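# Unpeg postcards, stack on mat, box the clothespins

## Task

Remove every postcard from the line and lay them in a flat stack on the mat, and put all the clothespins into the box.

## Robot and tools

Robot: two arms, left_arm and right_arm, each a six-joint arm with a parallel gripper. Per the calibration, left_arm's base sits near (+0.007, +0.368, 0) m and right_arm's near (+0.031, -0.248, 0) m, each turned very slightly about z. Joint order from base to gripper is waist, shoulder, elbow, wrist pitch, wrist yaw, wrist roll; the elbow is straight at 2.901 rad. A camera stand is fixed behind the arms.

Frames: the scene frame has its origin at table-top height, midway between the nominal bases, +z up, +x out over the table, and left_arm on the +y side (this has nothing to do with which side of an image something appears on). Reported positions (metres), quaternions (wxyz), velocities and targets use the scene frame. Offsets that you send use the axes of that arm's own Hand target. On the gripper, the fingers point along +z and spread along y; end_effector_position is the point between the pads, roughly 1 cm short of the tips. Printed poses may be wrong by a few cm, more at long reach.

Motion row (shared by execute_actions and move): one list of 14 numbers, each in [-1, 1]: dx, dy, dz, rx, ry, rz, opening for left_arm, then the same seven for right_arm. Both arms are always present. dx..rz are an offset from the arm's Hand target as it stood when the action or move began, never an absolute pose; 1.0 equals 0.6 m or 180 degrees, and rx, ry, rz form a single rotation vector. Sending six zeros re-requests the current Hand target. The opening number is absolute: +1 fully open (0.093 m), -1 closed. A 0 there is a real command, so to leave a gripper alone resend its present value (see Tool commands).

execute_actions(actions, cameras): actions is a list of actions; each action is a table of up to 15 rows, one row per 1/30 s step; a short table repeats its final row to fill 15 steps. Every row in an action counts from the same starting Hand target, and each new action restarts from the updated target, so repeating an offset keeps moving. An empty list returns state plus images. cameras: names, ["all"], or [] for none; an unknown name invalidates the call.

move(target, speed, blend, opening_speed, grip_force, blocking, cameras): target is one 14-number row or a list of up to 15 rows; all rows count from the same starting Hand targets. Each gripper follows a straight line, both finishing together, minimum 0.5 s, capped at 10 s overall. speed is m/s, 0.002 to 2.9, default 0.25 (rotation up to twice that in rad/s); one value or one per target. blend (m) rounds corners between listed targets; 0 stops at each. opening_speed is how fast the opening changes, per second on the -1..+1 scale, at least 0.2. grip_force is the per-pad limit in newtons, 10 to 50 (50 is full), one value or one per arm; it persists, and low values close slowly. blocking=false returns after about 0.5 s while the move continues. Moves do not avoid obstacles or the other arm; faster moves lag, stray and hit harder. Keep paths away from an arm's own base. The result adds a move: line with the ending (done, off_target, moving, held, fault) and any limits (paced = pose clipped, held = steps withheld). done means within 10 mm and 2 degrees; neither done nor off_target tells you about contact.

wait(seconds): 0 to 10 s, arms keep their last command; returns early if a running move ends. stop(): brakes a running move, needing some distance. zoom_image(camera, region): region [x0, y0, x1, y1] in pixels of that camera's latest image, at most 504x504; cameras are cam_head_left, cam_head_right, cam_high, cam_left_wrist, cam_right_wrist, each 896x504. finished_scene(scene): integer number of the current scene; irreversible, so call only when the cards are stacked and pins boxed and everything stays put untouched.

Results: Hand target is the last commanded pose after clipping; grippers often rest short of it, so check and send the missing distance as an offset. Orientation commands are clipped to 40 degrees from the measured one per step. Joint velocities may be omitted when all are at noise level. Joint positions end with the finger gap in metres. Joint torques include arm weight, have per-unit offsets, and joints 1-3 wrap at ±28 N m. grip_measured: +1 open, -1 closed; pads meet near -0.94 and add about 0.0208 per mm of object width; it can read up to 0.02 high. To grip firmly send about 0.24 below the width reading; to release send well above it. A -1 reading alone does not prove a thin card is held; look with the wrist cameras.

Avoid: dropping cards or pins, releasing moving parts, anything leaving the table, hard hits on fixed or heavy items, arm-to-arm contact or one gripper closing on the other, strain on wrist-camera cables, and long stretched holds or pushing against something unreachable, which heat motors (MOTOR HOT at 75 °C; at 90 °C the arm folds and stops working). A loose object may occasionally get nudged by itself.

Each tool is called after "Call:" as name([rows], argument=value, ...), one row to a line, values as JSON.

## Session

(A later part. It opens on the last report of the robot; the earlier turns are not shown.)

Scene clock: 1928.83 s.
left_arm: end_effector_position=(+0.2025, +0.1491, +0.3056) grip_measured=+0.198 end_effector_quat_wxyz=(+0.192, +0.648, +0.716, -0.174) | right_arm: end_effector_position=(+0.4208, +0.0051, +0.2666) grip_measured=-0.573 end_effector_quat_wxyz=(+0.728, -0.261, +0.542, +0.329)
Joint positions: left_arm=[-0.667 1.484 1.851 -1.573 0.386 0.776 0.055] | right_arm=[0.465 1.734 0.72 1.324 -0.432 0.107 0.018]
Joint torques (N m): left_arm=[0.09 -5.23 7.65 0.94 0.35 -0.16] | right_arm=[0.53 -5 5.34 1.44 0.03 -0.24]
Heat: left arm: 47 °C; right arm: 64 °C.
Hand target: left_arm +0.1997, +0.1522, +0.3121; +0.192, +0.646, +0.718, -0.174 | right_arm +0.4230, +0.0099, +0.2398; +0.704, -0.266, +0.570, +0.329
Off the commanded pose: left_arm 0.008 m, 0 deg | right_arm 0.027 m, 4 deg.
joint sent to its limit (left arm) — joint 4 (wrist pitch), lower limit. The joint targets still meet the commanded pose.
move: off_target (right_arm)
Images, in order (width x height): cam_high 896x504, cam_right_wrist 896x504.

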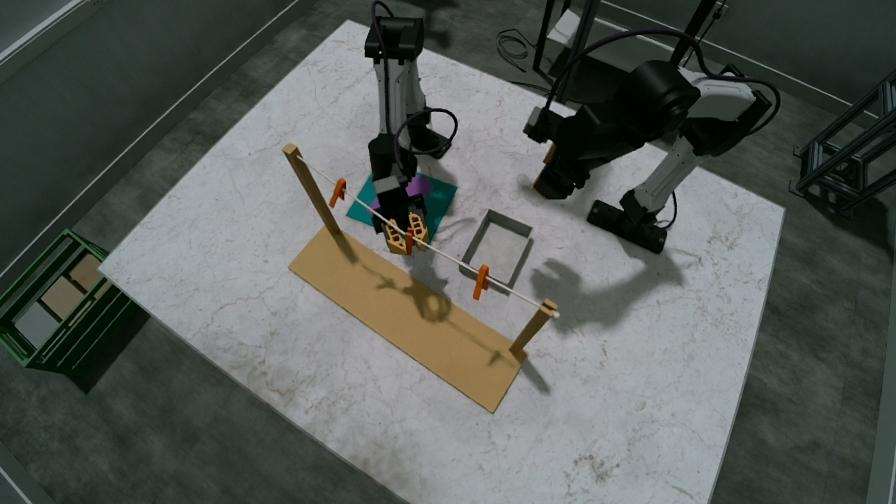

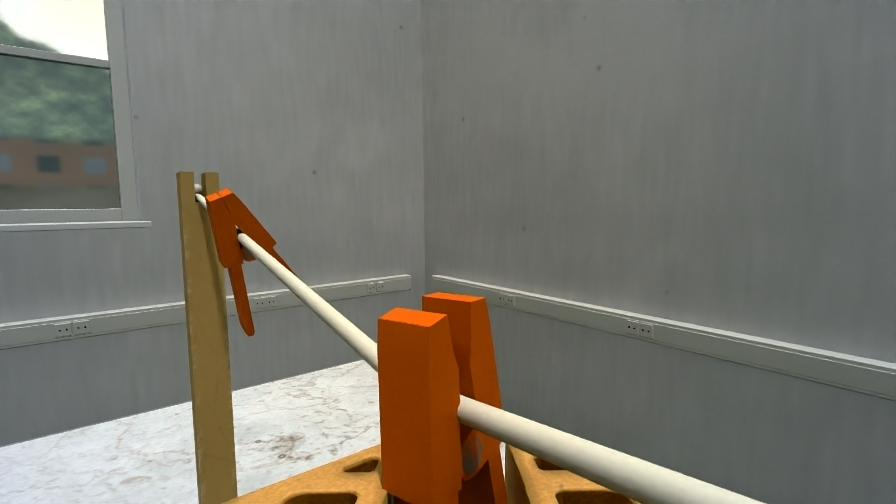

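Call:
move([
  [0,0,0,0,0,0,0.2,-0.06,0,0.013,0,0,0,-0.58],
  [0,0,0,0,0,0,0.2,-0.06,0,0.013,0,0,0,0.3],
], speed=0.05, opening_speed=0.6, cameras=["cam_right_wrist"])

Scene clock: 1949.43 s.
left_arm: end_effector_position=(+0.2025, +0.1491, +0.3056) grip_measured=+0.198 end_effector_quat_wxyz=(+0.192, +0.648, +0.716, -0.174) | right_arm: end_effector_position=(+0.4257, +0.0069, +0.2633) grip_measured=+0.298 end_effector_quat_wxyz=(+0.698, -0.260, +0.581, +0.328)
Joint positions: left_arm=[-0.667 1.484 1.851 -1.573 0.386 0.776 0.055] | right_arm=[0.465 1.676 0.748 1.137 -0.43 0.107 0.06]
Joint torques (N m): left_arm=[0.1 -5.22 7.69 0.95 0.36 -0.15] | right_arm=[0.62 -9.28 9.26 1.65 -0.01 -0.25]
Heat: left arm: 47 °C; right arm: 61 °C.
Hand target: left_arm +0.1997, +0.1522, +0.3121; +0.192, +0.646, +0.718, -0.174 | right_arm +0.4231, +0.0100, +0.2766; +0.704, -0.266, +0.570, +0.329
Off the commanded pose: left_arm 0.008 m, 0 deg | right_arm 0.014 m, 2 deg.
joint sent to its limit (left arm) — joint 4 (wrist pitch), lower limit. The joint targets still meet the commanded pose.
move: off_target (right_arm)
Images, in order (width x height): cam_right_wrist 896x504.

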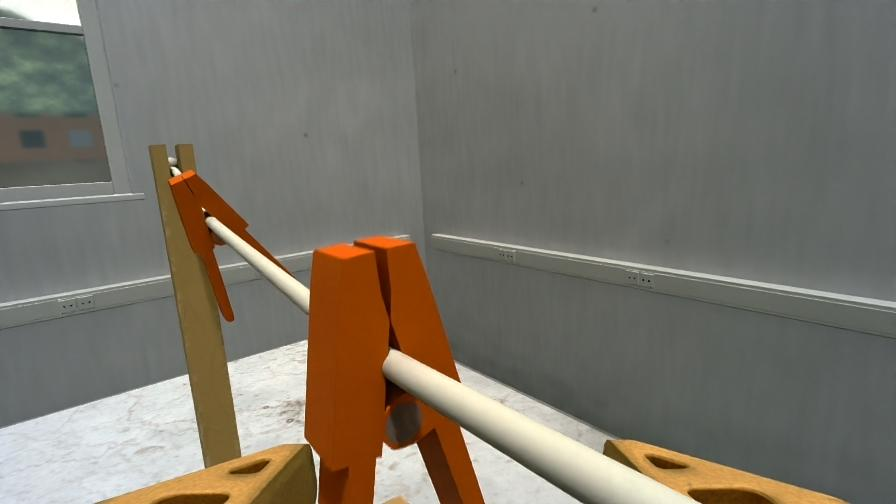

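Call:
move(target=[0,0,0,0,0,0,0.2,0.0065,0.0117,0.002,-0.1087,0,0.0231,0.3], speed=0.1, cameras=["cam_right_wrist","cam_high"])

Scene clock: 1964.33 s.
left_arm: end_effector_position=(+0.2025, +0.1491, +0.3056) grip_measured=+0.198 end_effector_quat_wxyz=(+0.192, +0.648, +0.716, -0.174) | right_arm: end_effector_position=(+0.4146, +0.0159, +0.2733) grip_measured=+0.298 end_effector_quat_wxyz=(+0.639, -0.360, +0.517, +0.441)
Joint positions: left_arm=[-0.667 1.484 1.851 -1.573 0.386 0.776 0.055] | right_arm=[0.366 1.784 0.875 1.231 -0.863 0.245 0.06]
Joint torques (N m): left_arm=[0.09 -5.27 7.69 0.95 0.36 -0.15] | right_arm=[-0.46 -6.31 9.43 1.61 -0.01 -0.02]
Heat: left arm: 47 °C; right arm: 63 °C.
Hand target: left_arm +0.1997, +0.1522, +0.3121; +0.192, +0.646, +0.718, -0.174 | right_arm +0.4191, +0.0160, +0.2731; +0.637, -0.361, +0.515, +0.446
Off the commanded pose: left_arm 0.008 m, 0 deg | right_arm 0.004 m, 1 deg.
joint sent to its limit (left arm) — joint 4 (wrist pitch), lower limit. The joint targets still meet the commanded pose.
move: done
Images, in order (width x height): cam_high 896x504, cam_right_wrist 896x504.

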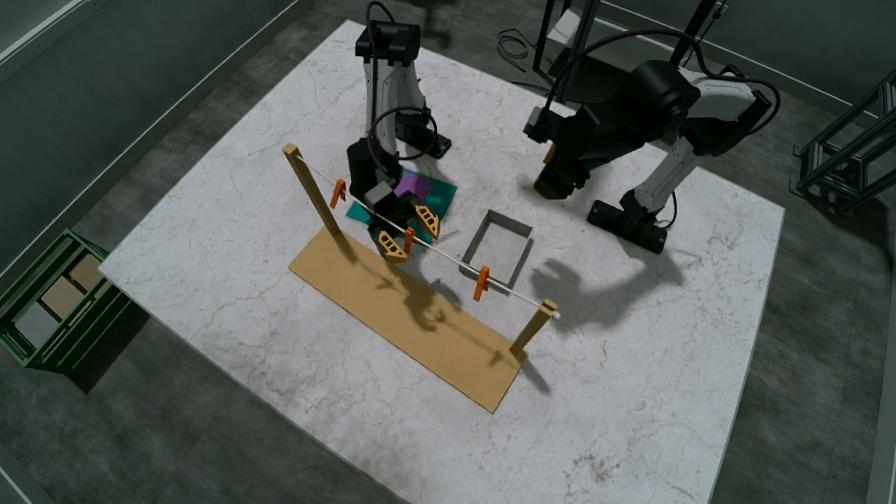

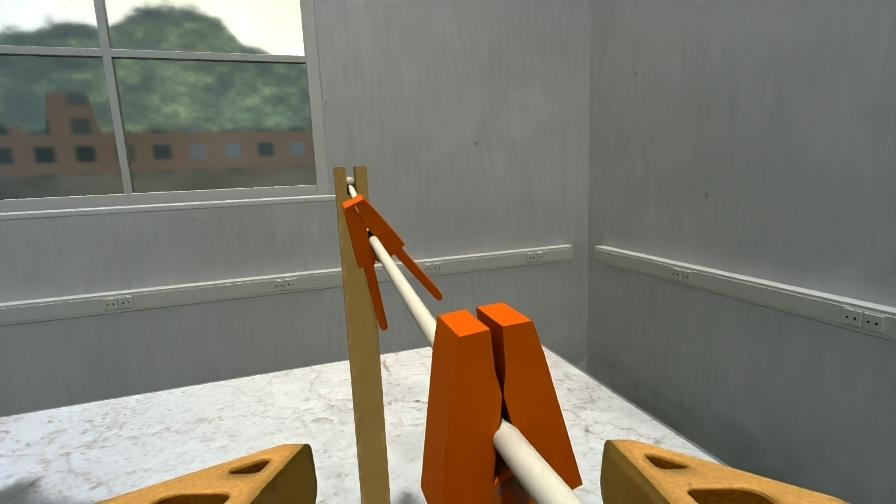

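Call:
move(target=[0,0,0,0,0,0,0.2,0.004,-0.0117,0.0167,0,0,0,0.3], speed=0.1, cameras=["cam_right_wrist"])

Call:
move(target=[0,0,0,0,0,0,0.2,0,0,0,0,0,0,-0.42], opening_speed=0.5, cameras=["cam_right_wrist"])

Scene clock: 1974.83 s.
left_arm: end_effector_position=(+0.2025, +0.1491, +0.3056) grip_measured=+0.198 end_effector_quat_wxyz=(+0.192, +0.648, +0.716, -0.174) | right_arm: end_effector_position=(+0.4249, +0.0195, +0.2757) grip_measured=+0.298 end_effector_quat_wxyz=(+0.643, -0.361, +0.512, +0.440)
Joint positions: left_arm=[-0.667 1.484 1.851 -1.573 0.386 0.776 0.055] | right_arm=[0.366 1.822 0.926 1.232 -0.864 0.245 0.06]
Joint torques (N m): left_arm=[0.08 -5.23 7.71 0.94 0.36 -0.14] | right_arm=[0.31 -6.63 9.48 1.48 0.08 -0.07]
Heat: left arm: 47 °C; right arm: 63 °C.
Hand target: left_arm +0.1997, +0.1522, +0.3121; +0.192, +0.646, +0.718, -0.174 | right_arm +0.4292, +0.0232, +0.2728; +0.637, -0.361, +0.516, +0.446
Off the commanded pose: left_arm 0.008 m, 0 deg | right_arm 0.006 m, 1 deg.
joint sent to its limit (left arm) — joint 4 (wrist pitch), lower limit. The joint targets still meet the commanded pose.
move: done
Images, in order (width x height): cam_right_wrist 896x504.

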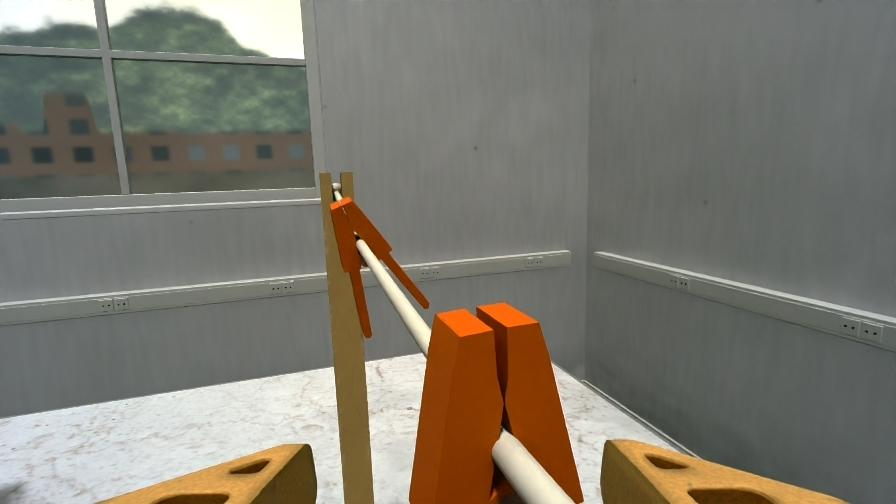

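Scene clock: 1976.50 s.
left_arm: end_effector_position=(+0.2025, +0.1491, +0.3056) grip_measured=+0.198 end_effector_quat_wxyz=(+0.192, +0.648, +0.716, -0.174) | right_arm: end_effector_position=(+0.4249, +0.0195, +0.2757) grip_measured=-0.415 end_effector_quat_wxyz=(+0.643, -0.361, +0.512, +0.440)
Joint positions: left_arm=[-0.667 1.484 1.851 -1.573 0.386 0.776 0.055] | right_arm=[0.366 1.822 0.926 1.232 -0.864 0.245 0.025]
Joint torques (N m): left_arm=[0.1 -5.24 7.68 0.95 0.36 -0.16] | right_arm=[0.31 -6.64 9.46 1.46 0.08 -0.07]
Heat: left arm: 47 °C; right arm: 63 °C.
Hand target: left_arm +0.1997, +0.1522, +0.3121; +0.192, +0.646, +0.718, -0.174 | right_arm +0.4292, +0.0232, +0.2728; +0.637, -0.361, +0.516, +0.446
Off the commanded pose: left_arm 0.008 m, 0 deg | right_arm 0.006 m, 1 deg.
joint sent to its limit (left arm) — joint 4 (wrist pitch), lower limit. The joint targets still meet the commanded pose.
move: done
Images, in order (width x height): cam_right_wrist 896x504.

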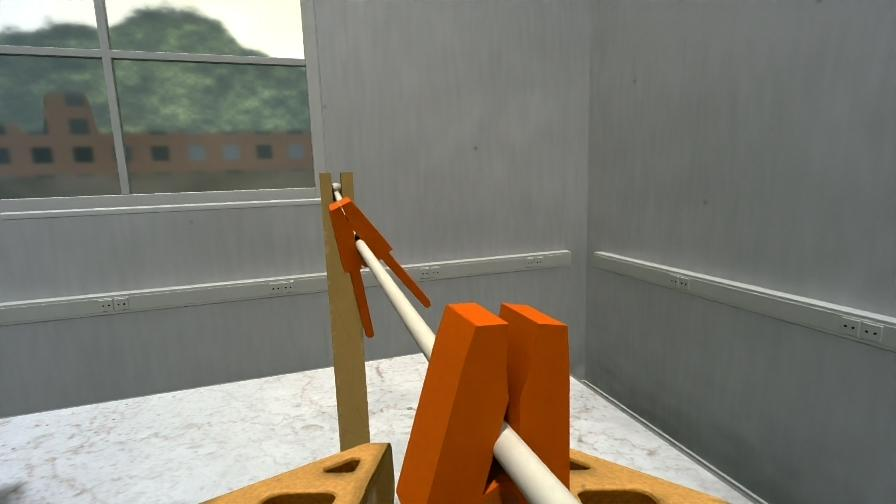

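Call:
move(target=[0,0,0,0,0,0,0.2,0,-0.006,0,0,0,0,-0.56], opening_speed=0.3, speed=0.1, cameras=["cam_right_wrist"])

Call:
move(target=[0,0,0,0,0,0,0.2,0,0,0,0,0,0,-0.66], opening_speed=0.3, speed=0.1, cameras=["cam_right_wrist"])

Scene clock: 1979.17 s.
left_arm: end_effector_position=(+0.2025, +0.1491, +0.3056) grip_measured=+0.198 end_effector_quat_wxyz=(+0.192, +0.648, +0.716, -0.174) | right_arm: end_effector_position=(+0.4274, +0.0203, +0.2761) grip_measured=-0.556 end_effector_quat_wxyz=(+0.643, -0.362, +0.511, +0.440)
Joint positions: left_arm=[-0.667 1.484 1.851 -1.573 0.386 0.776 0.055] | right_arm=[0.366 1.832 0.938 1.232 -0.864 0.245 0.019]
Joint torques (N m): left_arm=[0.05 -5.26 7.71 0.95 0.36 -0.17] | right_arm=[-0.16 -6.69 9.51 1.46 0.01 -0.04]
Heat: left arm: 47 °C; right arm: 63 °C.
Hand target: left_arm +0.1997, +0.1522, +0.3121; +0.192, +0.646, +0.718, -0.174 | right_arm +0.4326, +0.0220, +0.2728; +0.637, -0.361, +0.515, +0.446
Off the commanded pose: left_arm 0.008 m, 0 deg | right_arm 0.006 m, 1 deg.
joint sent to its limit (left arm) — joint 4 (wrist pitch), lower limit. The joint targets still meet the commanded pose.
move: done
Images, in order (width x height): cam_right_wrist 896x504.

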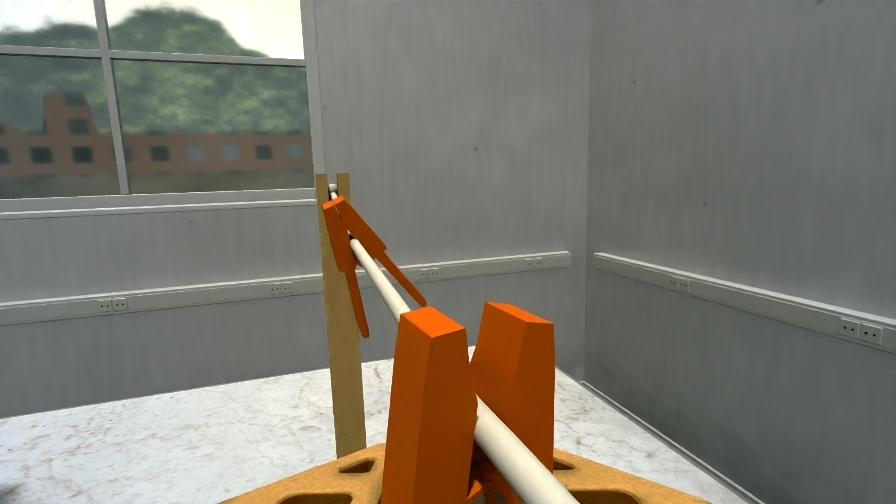

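Scene clock: 1979.83 s.
left_arm: end_effector_position=(+0.2025, +0.1491, +0.3056) grip_measured=+0.198 end_effector_quat_wxyz=(+0.192, +0.648, +0.716, -0.174) | right_arm: end_effector_position=(+0.4274, +0.0203, +0.2761) grip_measured=-0.658 end_effector_quat_wxyz=(+0.643, -0.362, +0.511, +0.440)
Joint positions: left_arm=[-0.667 1.484 1.851 -1.573 0.386 0.776 0.055] | right_arm=[0.366 1.832 0.938 1.232 -0.864 0.245 0.014]
Joint velocities: left_arm=[within noise] | right_arm=[-0.012 -0.027 0.007 0.022 -0.022 -0.007 -0.005]
Joint torques (N m): left_arm=[0.08 -5.23 7.72 0.95 0.36 -0.16] | right_arm=[-0.16 -6.67 9.5 1.47 0.03 -0.05]
Heat: left arm: 47 °C; right arm: 63 °C.
Hand target: left_arm +0.1997, +0.1522, +0.3121; +0.192, +0.646, +0.718, -0.174 | right_arm +0.4326, +0.0220, +0.2728; +0.637, -0.361, +0.515, +0.446
Off the commanded pose: left_arm 0.008 m, 0 deg | right_arm 0.006 m, 1 deg.
joint sent to its limit (left arm) — joint 4 (wrist pitch), lower limit. The joint targets still meet the commanded pose.
move: done
Images, in order (width x height): cam_right_wrist 896x504.

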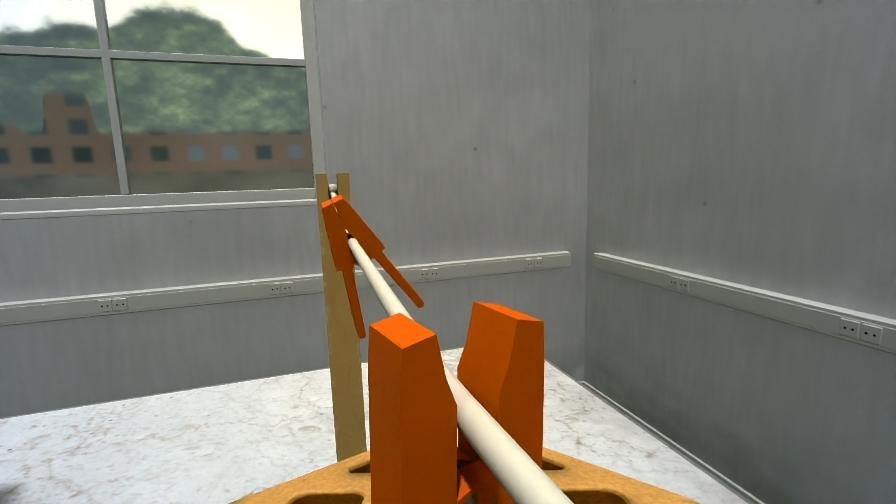

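Call:
move(target=[0,0,0,0,0,0,0.2,0.0408,0,-0.0087,0,0.0667,0,-0.66], speed=0.05, cameras=["cam_right_wrist","cam_high","cam_head_right"])

Scene clock: 1987.80 s.
left_arm: end_effector_position=(+0.2025, +0.1491, +0.3056) grip_measured=+0.198 end_effector_quat_wxyz=(+0.192, +0.648, +0.716, -0.174) | right_arm: end_effector_position=(+0.4309, +0.0251, +0.2457) grip_measured=-0.657 end_effector_quat_wxyz=(+0.589, -0.409, +0.568, +0.404)
Joint positions: left_arm=[-0.667 1.484 1.851 -1.573 0.386 0.776 0.055] | right_arm=[0.364 1.773 0.98 0.826 -0.902 0.003 0.014]
Joint torques (N m): left_arm=[0.12 -5.22 7.69 0.95 0.36 -0.16] | right_arm=[-0.64 -9.95 9.39 1.16 -0.09 -0.11]
Heat: left arm: 47 °C; right arm: 63 °C.
Hand target: left_arm +0.1997, +0.1522, +0.3121; +0.192, +0.646, +0.718, -0.174 | right_arm +0.4325, +0.0221, +0.2478; +0.579, -0.406, +0.579, +0.406
Off the commanded pose: left_arm 0.008 m, 0 deg | right_arm 0.004 m, 2 deg.
joint sent to its limit (left arm) — joint 4 (wrist pitch), lower limit. The joint targets still meet the commanded pose.
move: done
Images, in order (width x height): cam_head_right 896x504, cam_high 896x504, cam_right_wrist 896x504.

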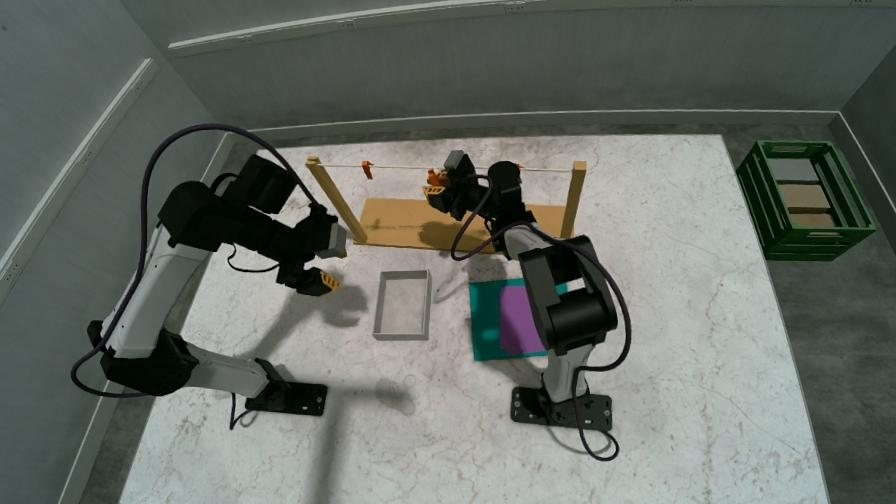

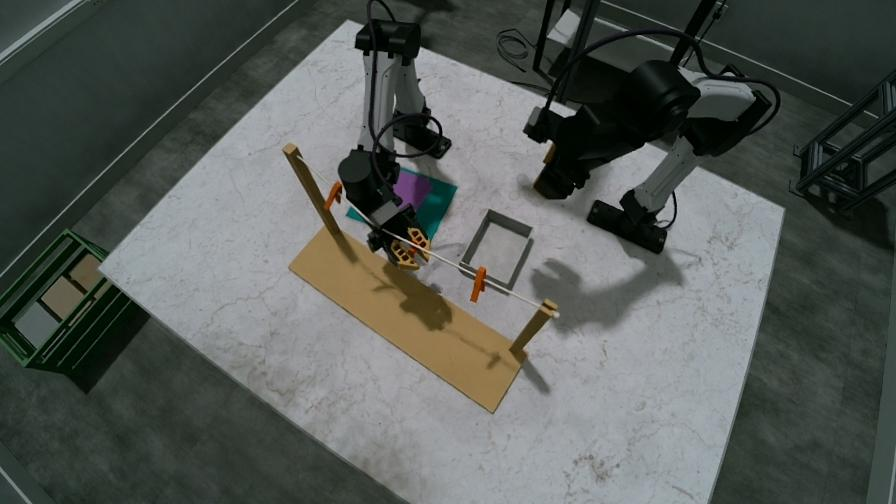

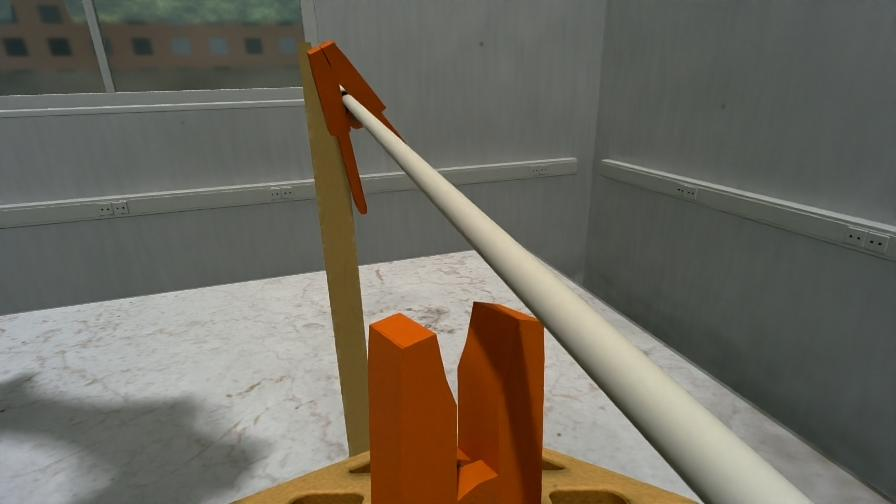

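Call:
move(target=[0.2562,0.1093,-0.0287,-0.0762,-0.3976,-0.0333,0.2,0.0167,0.1567,-0.057,0,0,0,-0.66], speed=0.15, cameras=["cam_right_wrist","cam_high","cam_head_right"])

Scene clock: 2001.47 s.
left_arm: end_effector_position=(+0.2494, +0.2983, +0.2503) grip_measured=+0.198 end_effector_quat_wxyz=(+0.589, +0.373, +0.610, -0.376) | right_arm: end_effector_position=(+0.3379, +0.0219, +0.2328) grip_measured=-0.657 end_effector_quat_wxyz=(+0.574, -0.403, +0.586, +0.407)
Joint positions: left_arm=[0.409 1.245 0.863 -1.16 1.548 1.522 0.055] | right_arm=[0.463 1.454 0.626 0.812 -0.798 0.003 0.014]
Joint torques (N m): left_arm=[0.32 -1.92 6.23 0.39 0.98 0.17] | right_arm=[0.54 -7.58 6.95 1.8 0 -0.18]
Heat: left arm: 47 °C; right arm: 65 °C.
Hand target: left_arm +0.2500, +0.3000, +0.2500; +0.637, +0.361, +0.515, -0.445 | right_arm +0.3326, +0.0220, +0.2378; +0.579, -0.406, +0.579, +0.406
Off the commanded pose: left_arm 0.002 m, 15 deg | right_arm 0.007 m, 1 deg.
joint sent to its limit (left arm) — joint 5 (wrist yaw), upper limit. The joint targets are off in orientation, not in position.
move: off_target (left_arm)
Images, in order (width x height): cam_head_right 896x504, cam_high 896x504, cam_right_wrist 896x504.

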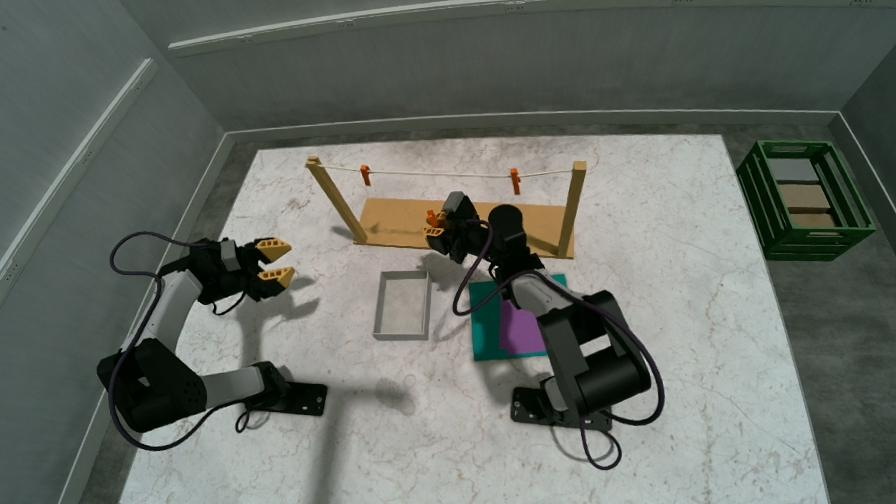

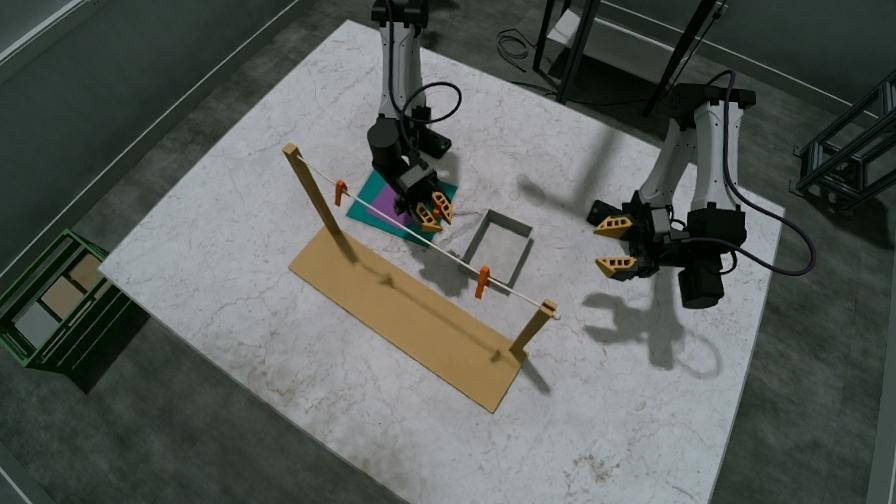

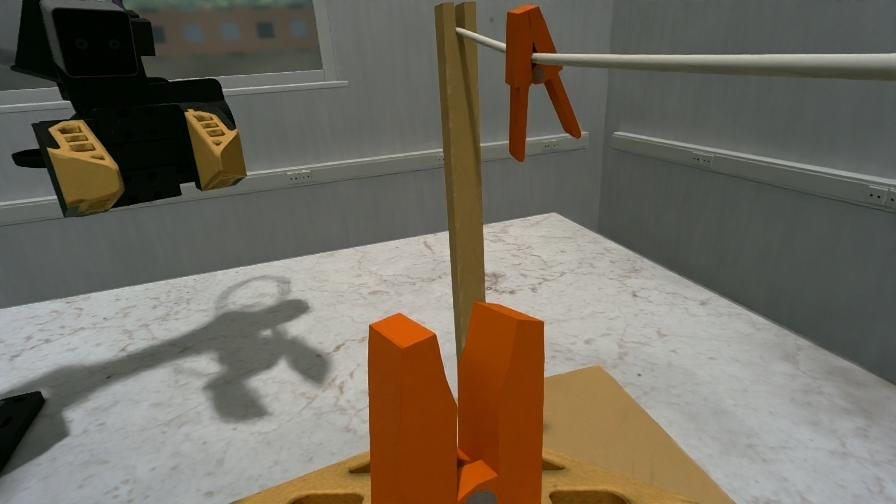

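Call:
move(target=[0,0,0,0,0,0,0.2,0.113,0.1545,0.0467,0,0.5,0,-0.66], speed=0.2, cameras=["cam_right_wrist","cam_high","cam_head_left"])

Scene clock: 2015.80 s.
left_arm: end_effector_position=(+0.2494, +0.2983, +0.2503) grip_measured=+0.198 end_effector_quat_wxyz=(+0.589, +0.373, +0.610, -0.376) | right_arm: end_effector_position=(+0.2541, +0.0771, +0.1717) grip_measured=-0.657 end_effector_quat_wxyz=(+0.019, -0.576, +0.817, +0.011)
Joint positions: left_arm=[0.409 1.245 0.863 -1.16 1.548 1.522 0.055] | right_arm=[1.007 2.043 2.064 -1.549 -0.007 -0.263 0.014]
Joint torques (N m): left_arm=[0.31 -1.92 6.24 0.38 0.97 0.17] | right_arm=[0.47 -8.42 9.39 0.22 0.04 -0.02]
Heat: left arm: 45 °C; right arm: 65 °C.
Hand target: left_arm +0.2500, +0.3000, +0.2500; +0.637, +0.361, +0.515, -0.445 | right_arm +0.2549, +0.0800, +0.1700; +0.000, -0.574, +0.819, +0.000
Off the commanded pose: left_arm 0.002 m, 15 deg | right_arm 0.003 m, 3 deg.
joint sent to its limit (left arm) — joint 5 (wrist yaw), upper limit. The joint targets are off in orientation, not in position.
joint sent to its limit (right arm) — joint 4 (wrist pitch), lower limit. The joint targets still meet the commanded pose.
move: off_target (left_arm, right_arm)
Images, in order (width x height): cam_head_left 896x504, cam_high 896x504, cam_right_wrist 896x504.

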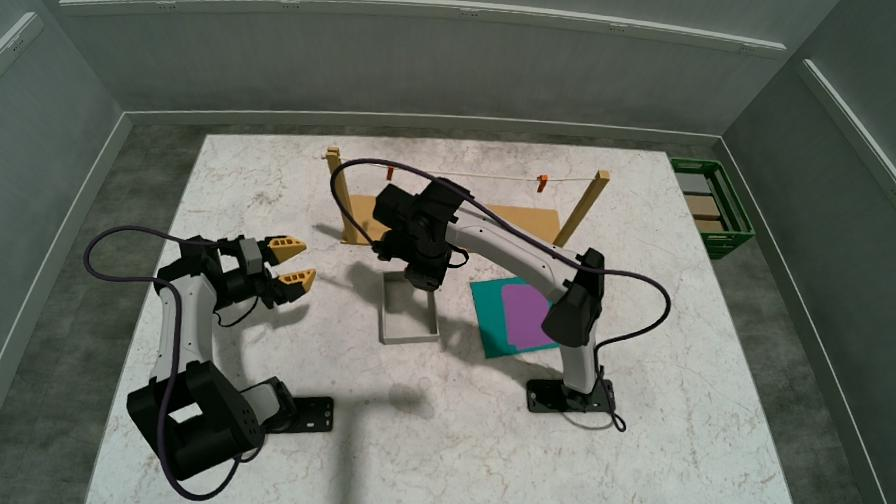

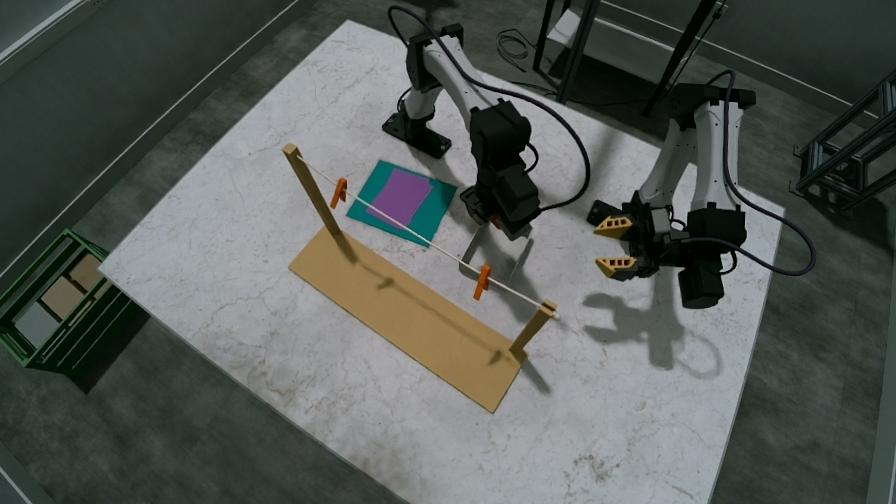

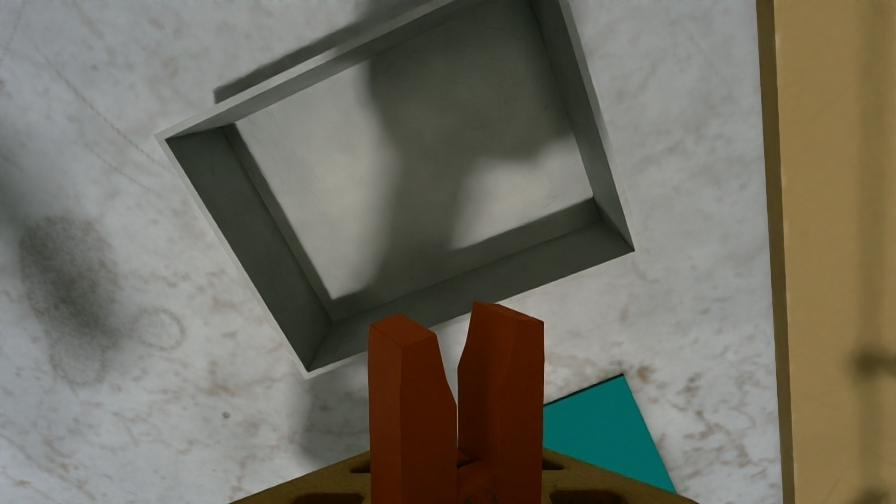

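Call:
move(target=[0,0,0,0,0,0,0.2,-0.0108,0.0092,0.2133,0,0,0,-0.66], speed=0.12, cameras=["cam_right_wrist"])

Scene clock: 2024.13 s.
left_arm: end_effector_position=(+0.2494, +0.2983, +0.2503) grip_measured=+0.198 end_effector_quat_wxyz=(+0.589, +0.373, +0.610, -0.376) | right_arm: end_effector_position=(+0.2528, +0.0864, +0.0509) grip_measured=-0.658 end_effector_quat_wxyz=(+0.004, -0.576, +0.818, +0.005)
Joint positions: left_arm=[0.409 1.245 0.863 -1.16 1.548 1.522 0.055] | right_arm=[1.023 2.091 1.655 -1.124 -0.007 -0.246 0.014]
Joint torques (N m): left_arm=[0.34 -1.95 6.23 0.38 0.98 0.18] | right_arm=[0.58 -9.07 6.76 0.41 0.02 -0.03]
Heat: left arm: 45 °C; right arm: 65 °C.
Hand target: left_arm +0.2500, +0.3000, +0.2500; +0.637, +0.361, +0.515, -0.445 | right_arm +0.2521, +0.0880, +0.0421; +0.000, -0.574, +0.819, +0.000
Off the commanded pose: left_arm 0.002 m, 15 deg | right_arm 0.009 m, 1 deg.
joint sent to its limit (left arm) — joint 5 (wrist yaw), upper limit. The joint targets are off in orientation, not in position.
move: off_target (left_arm)
Images, in order (width x height): cam_right_wrist 896x504.

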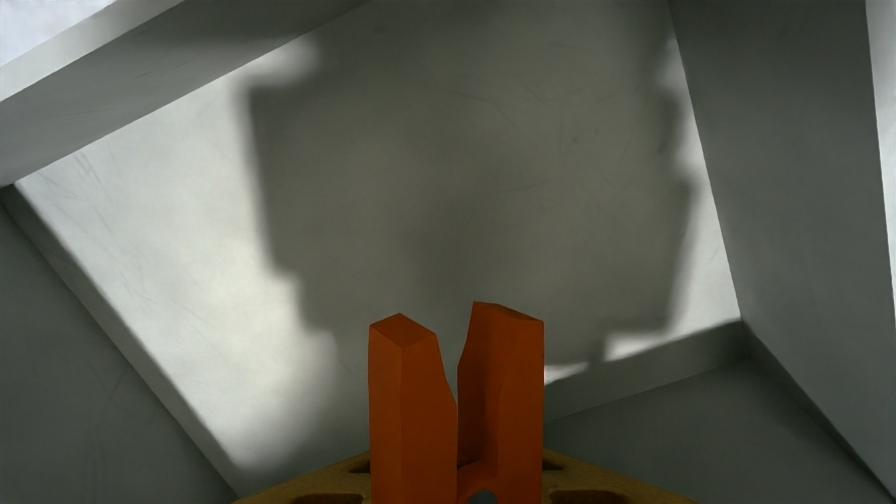

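Call:
move(target=[0,0,0,0,0,0,0.2,-0.008,0,0.03,0,0,0,-0.66], speed=0.08, cameras=["cam_right_wrist","cam_head_left"])

Scene clock: 2027.03 s.
left_arm: end_effector_position=(+0.2494, +0.2983, +0.2503) grip_measured=+0.198 end_effector_quat_wxyz=(+0.589, +0.373, +0.610, -0.376) | right_arm: end_effector_position=(+0.2552, +0.0919, +0.0349) grip_measured=-0.660 end_effector_quat_wxyz=(+0.006, -0.576, +0.818, +0.006)
Joint positions: left_arm=[0.409 1.245 0.863 -1.16 1.548 1.522 0.055] | right_arm=[1.026 2.123 1.64 -1.071 -0.007 -0.243 0.014]
Joint velocities: left_arm=[within noise] | right_arm=[-0.002 -0.007 0.002 -0.037 0.037 -0.007 -0.006]
Joint torques (N m): left_arm=[0.35 -1.95 6.23 0.38 0.98 0.18] | right_arm=[0.55 -8.99 6.49 0.41 0.03 -0.04]
Heat: left arm: 45 °C; right arm: 64 °C.
Hand target: left_arm +0.2500, +0.3000, +0.2500; +0.637, +0.361, +0.515, -0.445 | right_arm +0.2536, +0.0925, +0.0240; +0.000, -0.574, +0.819, +0.000
Off the commanded pose: left_arm 0.002 m, 15 deg | right_arm 0.011 m, 1 deg.
joint sent to its limit (left arm) — joint 5 (wrist yaw), upper limit. The joint targets are off in orientation, not in position.
move: off_target (left_arm, right_arm)
Images, in order (width x height): cam_head_left 896x504, cam_right_wrist 896x504.

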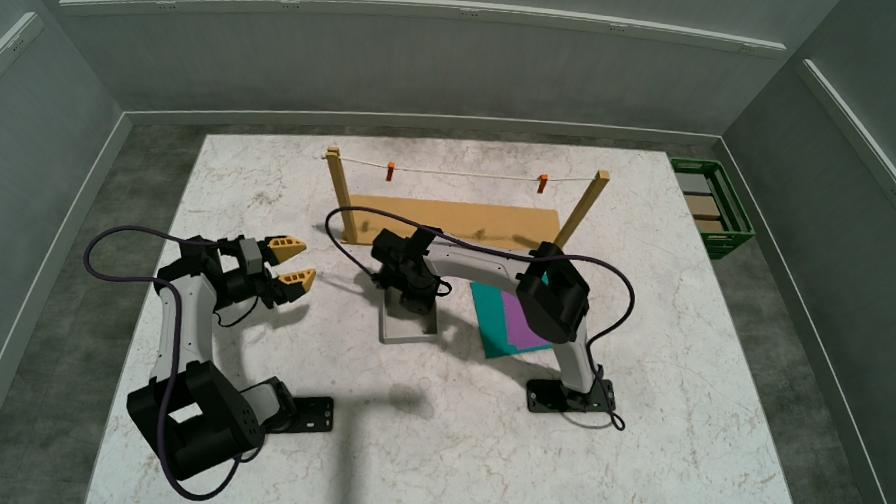

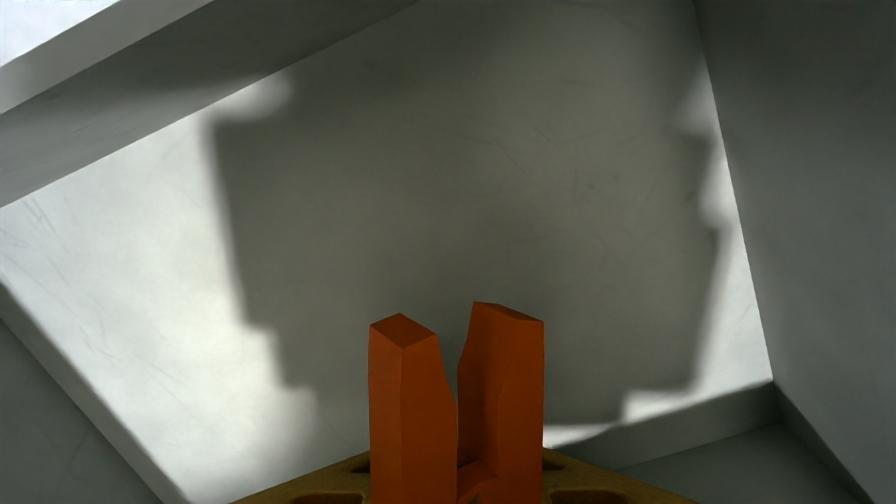

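Call:
move([
  [0,0,0,0,0,0,0.2,0,0,0.0167,0,0,0,-0.66],
  [0,0,0,0,0,0,0.2,0,0,0.0167,0,0,0,-0.1],
], speed=0.06, opening_speed=0.5, cameras=["cam_right_wrist"])

Scene clock: 2031.13 s.
left_arm: end_effector_position=(+0.2494, +0.2983, +0.2503) grip_measured=+0.198 end_effector_quat_wxyz=(+0.589, +0.373, +0.610, -0.376) | right_arm: end_effector_position=(+0.2559, +0.0929, +0.0260) grip_measured=-0.102 end_effector_quat_wxyz=(+0.008, -0.575, +0.818, +0.007)
Joint positions: left_arm=[0.409 1.245 0.863 -1.16 1.548 1.522 0.055] | right_arm=[1.026 2.133 1.618 -1.035 -0.007 -0.243 0.04]
Joint torques (N m): left_arm=[0.29 -1.98 6.23 0.38 0.98 0.18] | right_arm=[0.54 -8.91 6.27 0.42 0.03 -0.04]
Heat: left arm: 45 °C; right arm: 63 °C.
Hand target: left_arm +0.2500, +0.3000, +0.2500; +0.637, +0.361, +0.515, -0.445 | right_arm +0.2536, +0.0925, +0.0140; +0.000, -0.574, +0.819, +0.000
Off the commanded pose: left_arm 0.002 m, 15 deg | right_arm 0.012 m, 1 deg.
joint sent to its limit (left arm) — joint 5 (wrist yaw), upper limit. The joint targets are off in orientation, not in position.
move: off_target (left_arm, right_arm); target 2's new opening was sent with right_arm's hand 0.012 m and 1 deg from that target
Images, in order (width x height): cam_right_wrist 896x504.

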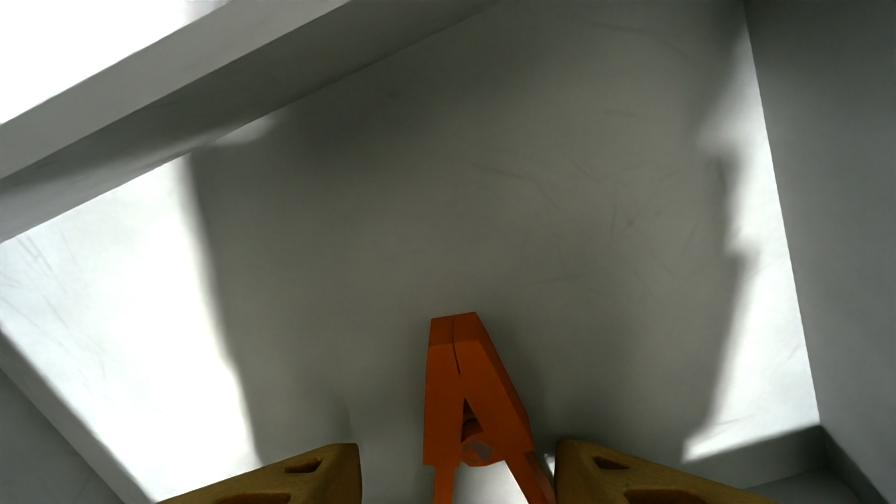

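Call:
move([
  [0,0,0,0,0,0,0.2,0,0,-0.25,0,0,0,0.3],
  [0,0,0,0,0,0,0.2,-0.0533,-0.2173,-0.4033,0,-0.5667,0,0.3],
], speed=0.2, blend=[0.03,0], cameras=["cam_right_wrist","cam_high","cam_head_left"])

Scene clock: 2043.83 s.
left_arm: end_effector_position=(+0.2494, +0.2983, +0.2503) grip_measured=+0.198 end_effector_quat_wxyz=(+0.589, +0.373, +0.610, -0.376) | right_arm: end_effector_position=(+0.3829, +0.0789, +0.2652) grip_measured=+0.298 end_effector_quat_wxyz=(+0.642, -0.366, +0.507, +0.445)
Joint positions: left_arm=[0.409 1.245 0.863 -1.16 1.548 1.522 0.055] | right_arm=[0.566 1.801 0.857 1.231 -0.687 0.166 0.06]
Joint torques (N m): left_arm=[0.32 -1.94 6.23 0.38 0.97 0.18] | right_arm=[-0.46 -6.34 6.98 1.76 0.09 -0.07]
Heat: left arm: 44 °C; right arm: 63 °C.
Hand target: left_arm +0.2500, +0.3000, +0.2500; +0.637, +0.361, +0.515, -0.445 | right_arm +0.3871, +0.0779, +0.2560; +0.637, -0.361, +0.515, +0.446
Off the commanded pose: left_arm 0.002 m, 15 deg | right_arm 0.010 m, 1 deg.
joint sent to its limit (left arm) — joint 5 (wrist yaw), upper limit. The joint targets are off in orientation, not in position.
move: off_target (left_arm)
Images, in order (width x height): cam_head_left 896x504, cam_high 896x504, cam_right_wrist 896x504.

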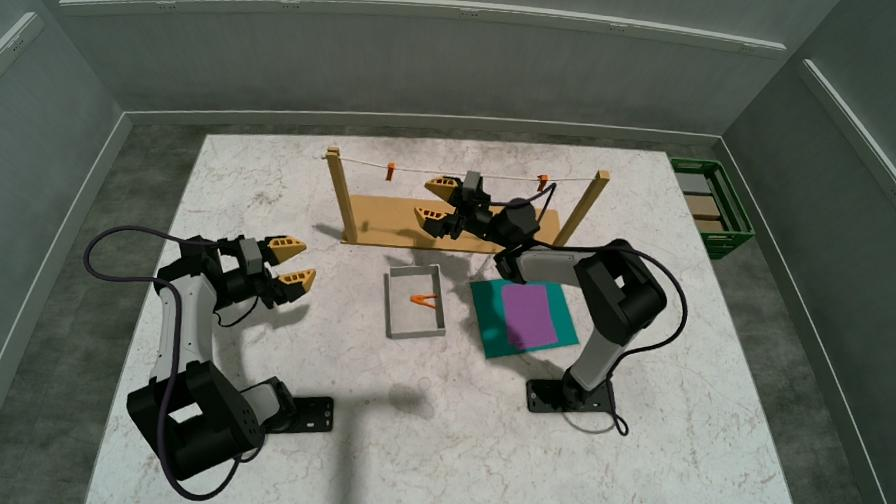

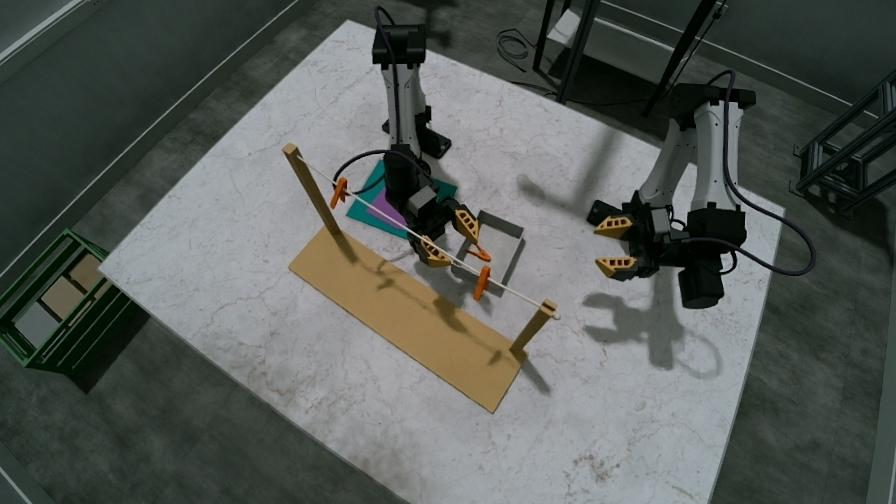

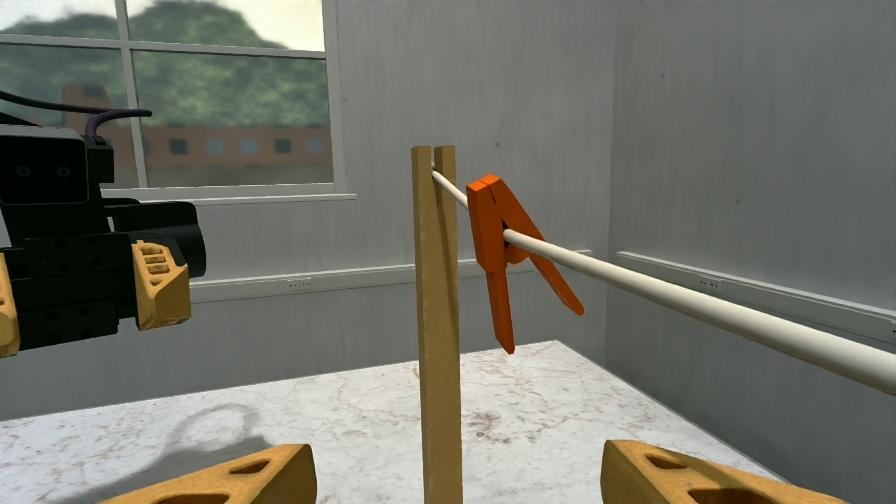

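Call:
move(target=[0,0,0,0,0,0,0.2,0.0167,-0.0417,0.0833,0,0,0,0.3], speed=0.12, cameras=["cam_right_wrist","cam_high"])

Scene clock: 2048.37 s.
left_arm: end_effector_position=(+0.2494, +0.2983, +0.2503) grip_measured=+0.198 end_effector_quat_wxyz=(+0.589, +0.373, +0.610, -0.376) | right_arm: end_effector_position=(+0.4225, +0.1115, +0.2630) grip_measured=+0.298 end_effector_quat_wxyz=(+0.641, -0.363, +0.507, +0.447)
Joint positions: left_arm=[0.409 1.245 0.863 -1.16 1.548 1.522 0.055] | right_arm=[0.588 1.967 1.079 1.173 -0.664 0.166 0.06]
Joint torques (N m): left_arm=[0.32 -1.95 6.24 0.38 0.97 0.16] | right_arm=[0.5 -7.91 9.72 1.52 0.17 -0.2]
Heat: left arm: 44 °C; right arm: 63 °C.
Hand target: left_arm +0.2500, +0.3000, +0.2500; +0.637, +0.361, +0.515, -0.445 | right_arm +0.4280, +0.1173, +0.2566; +0.637, -0.361, +0.515, +0.446
Off the commanded pose: left_arm 0.002 m, 15 deg | right_arm 0.010 m, 1 deg.
joint sent to its limit (left arm) — joint 5 (wrist yaw), upper limit. The joint targets are off in orientation, not in position.
move: off_target (left_arm)
Images, in order (width x height): cam_high 896x504, cam_right_wrist 896x504.

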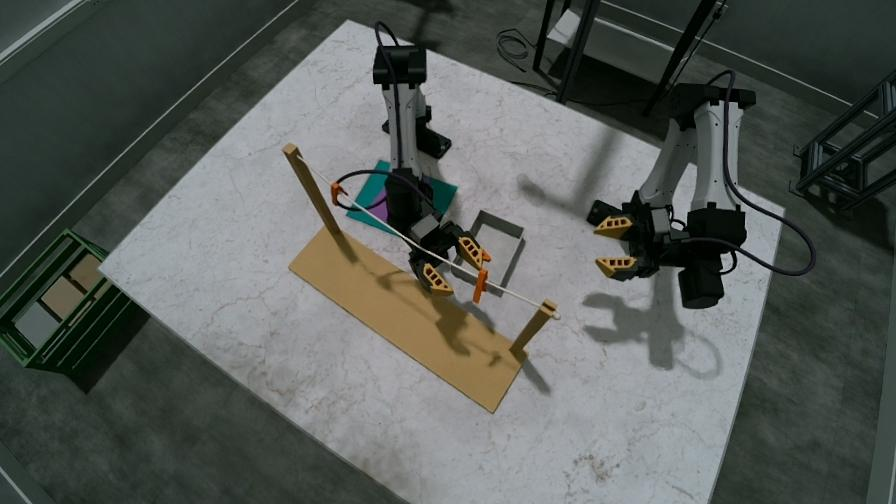

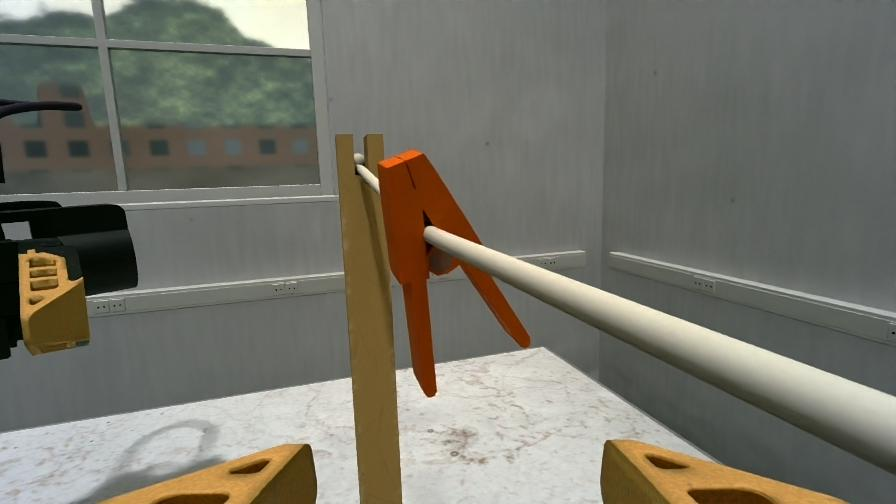

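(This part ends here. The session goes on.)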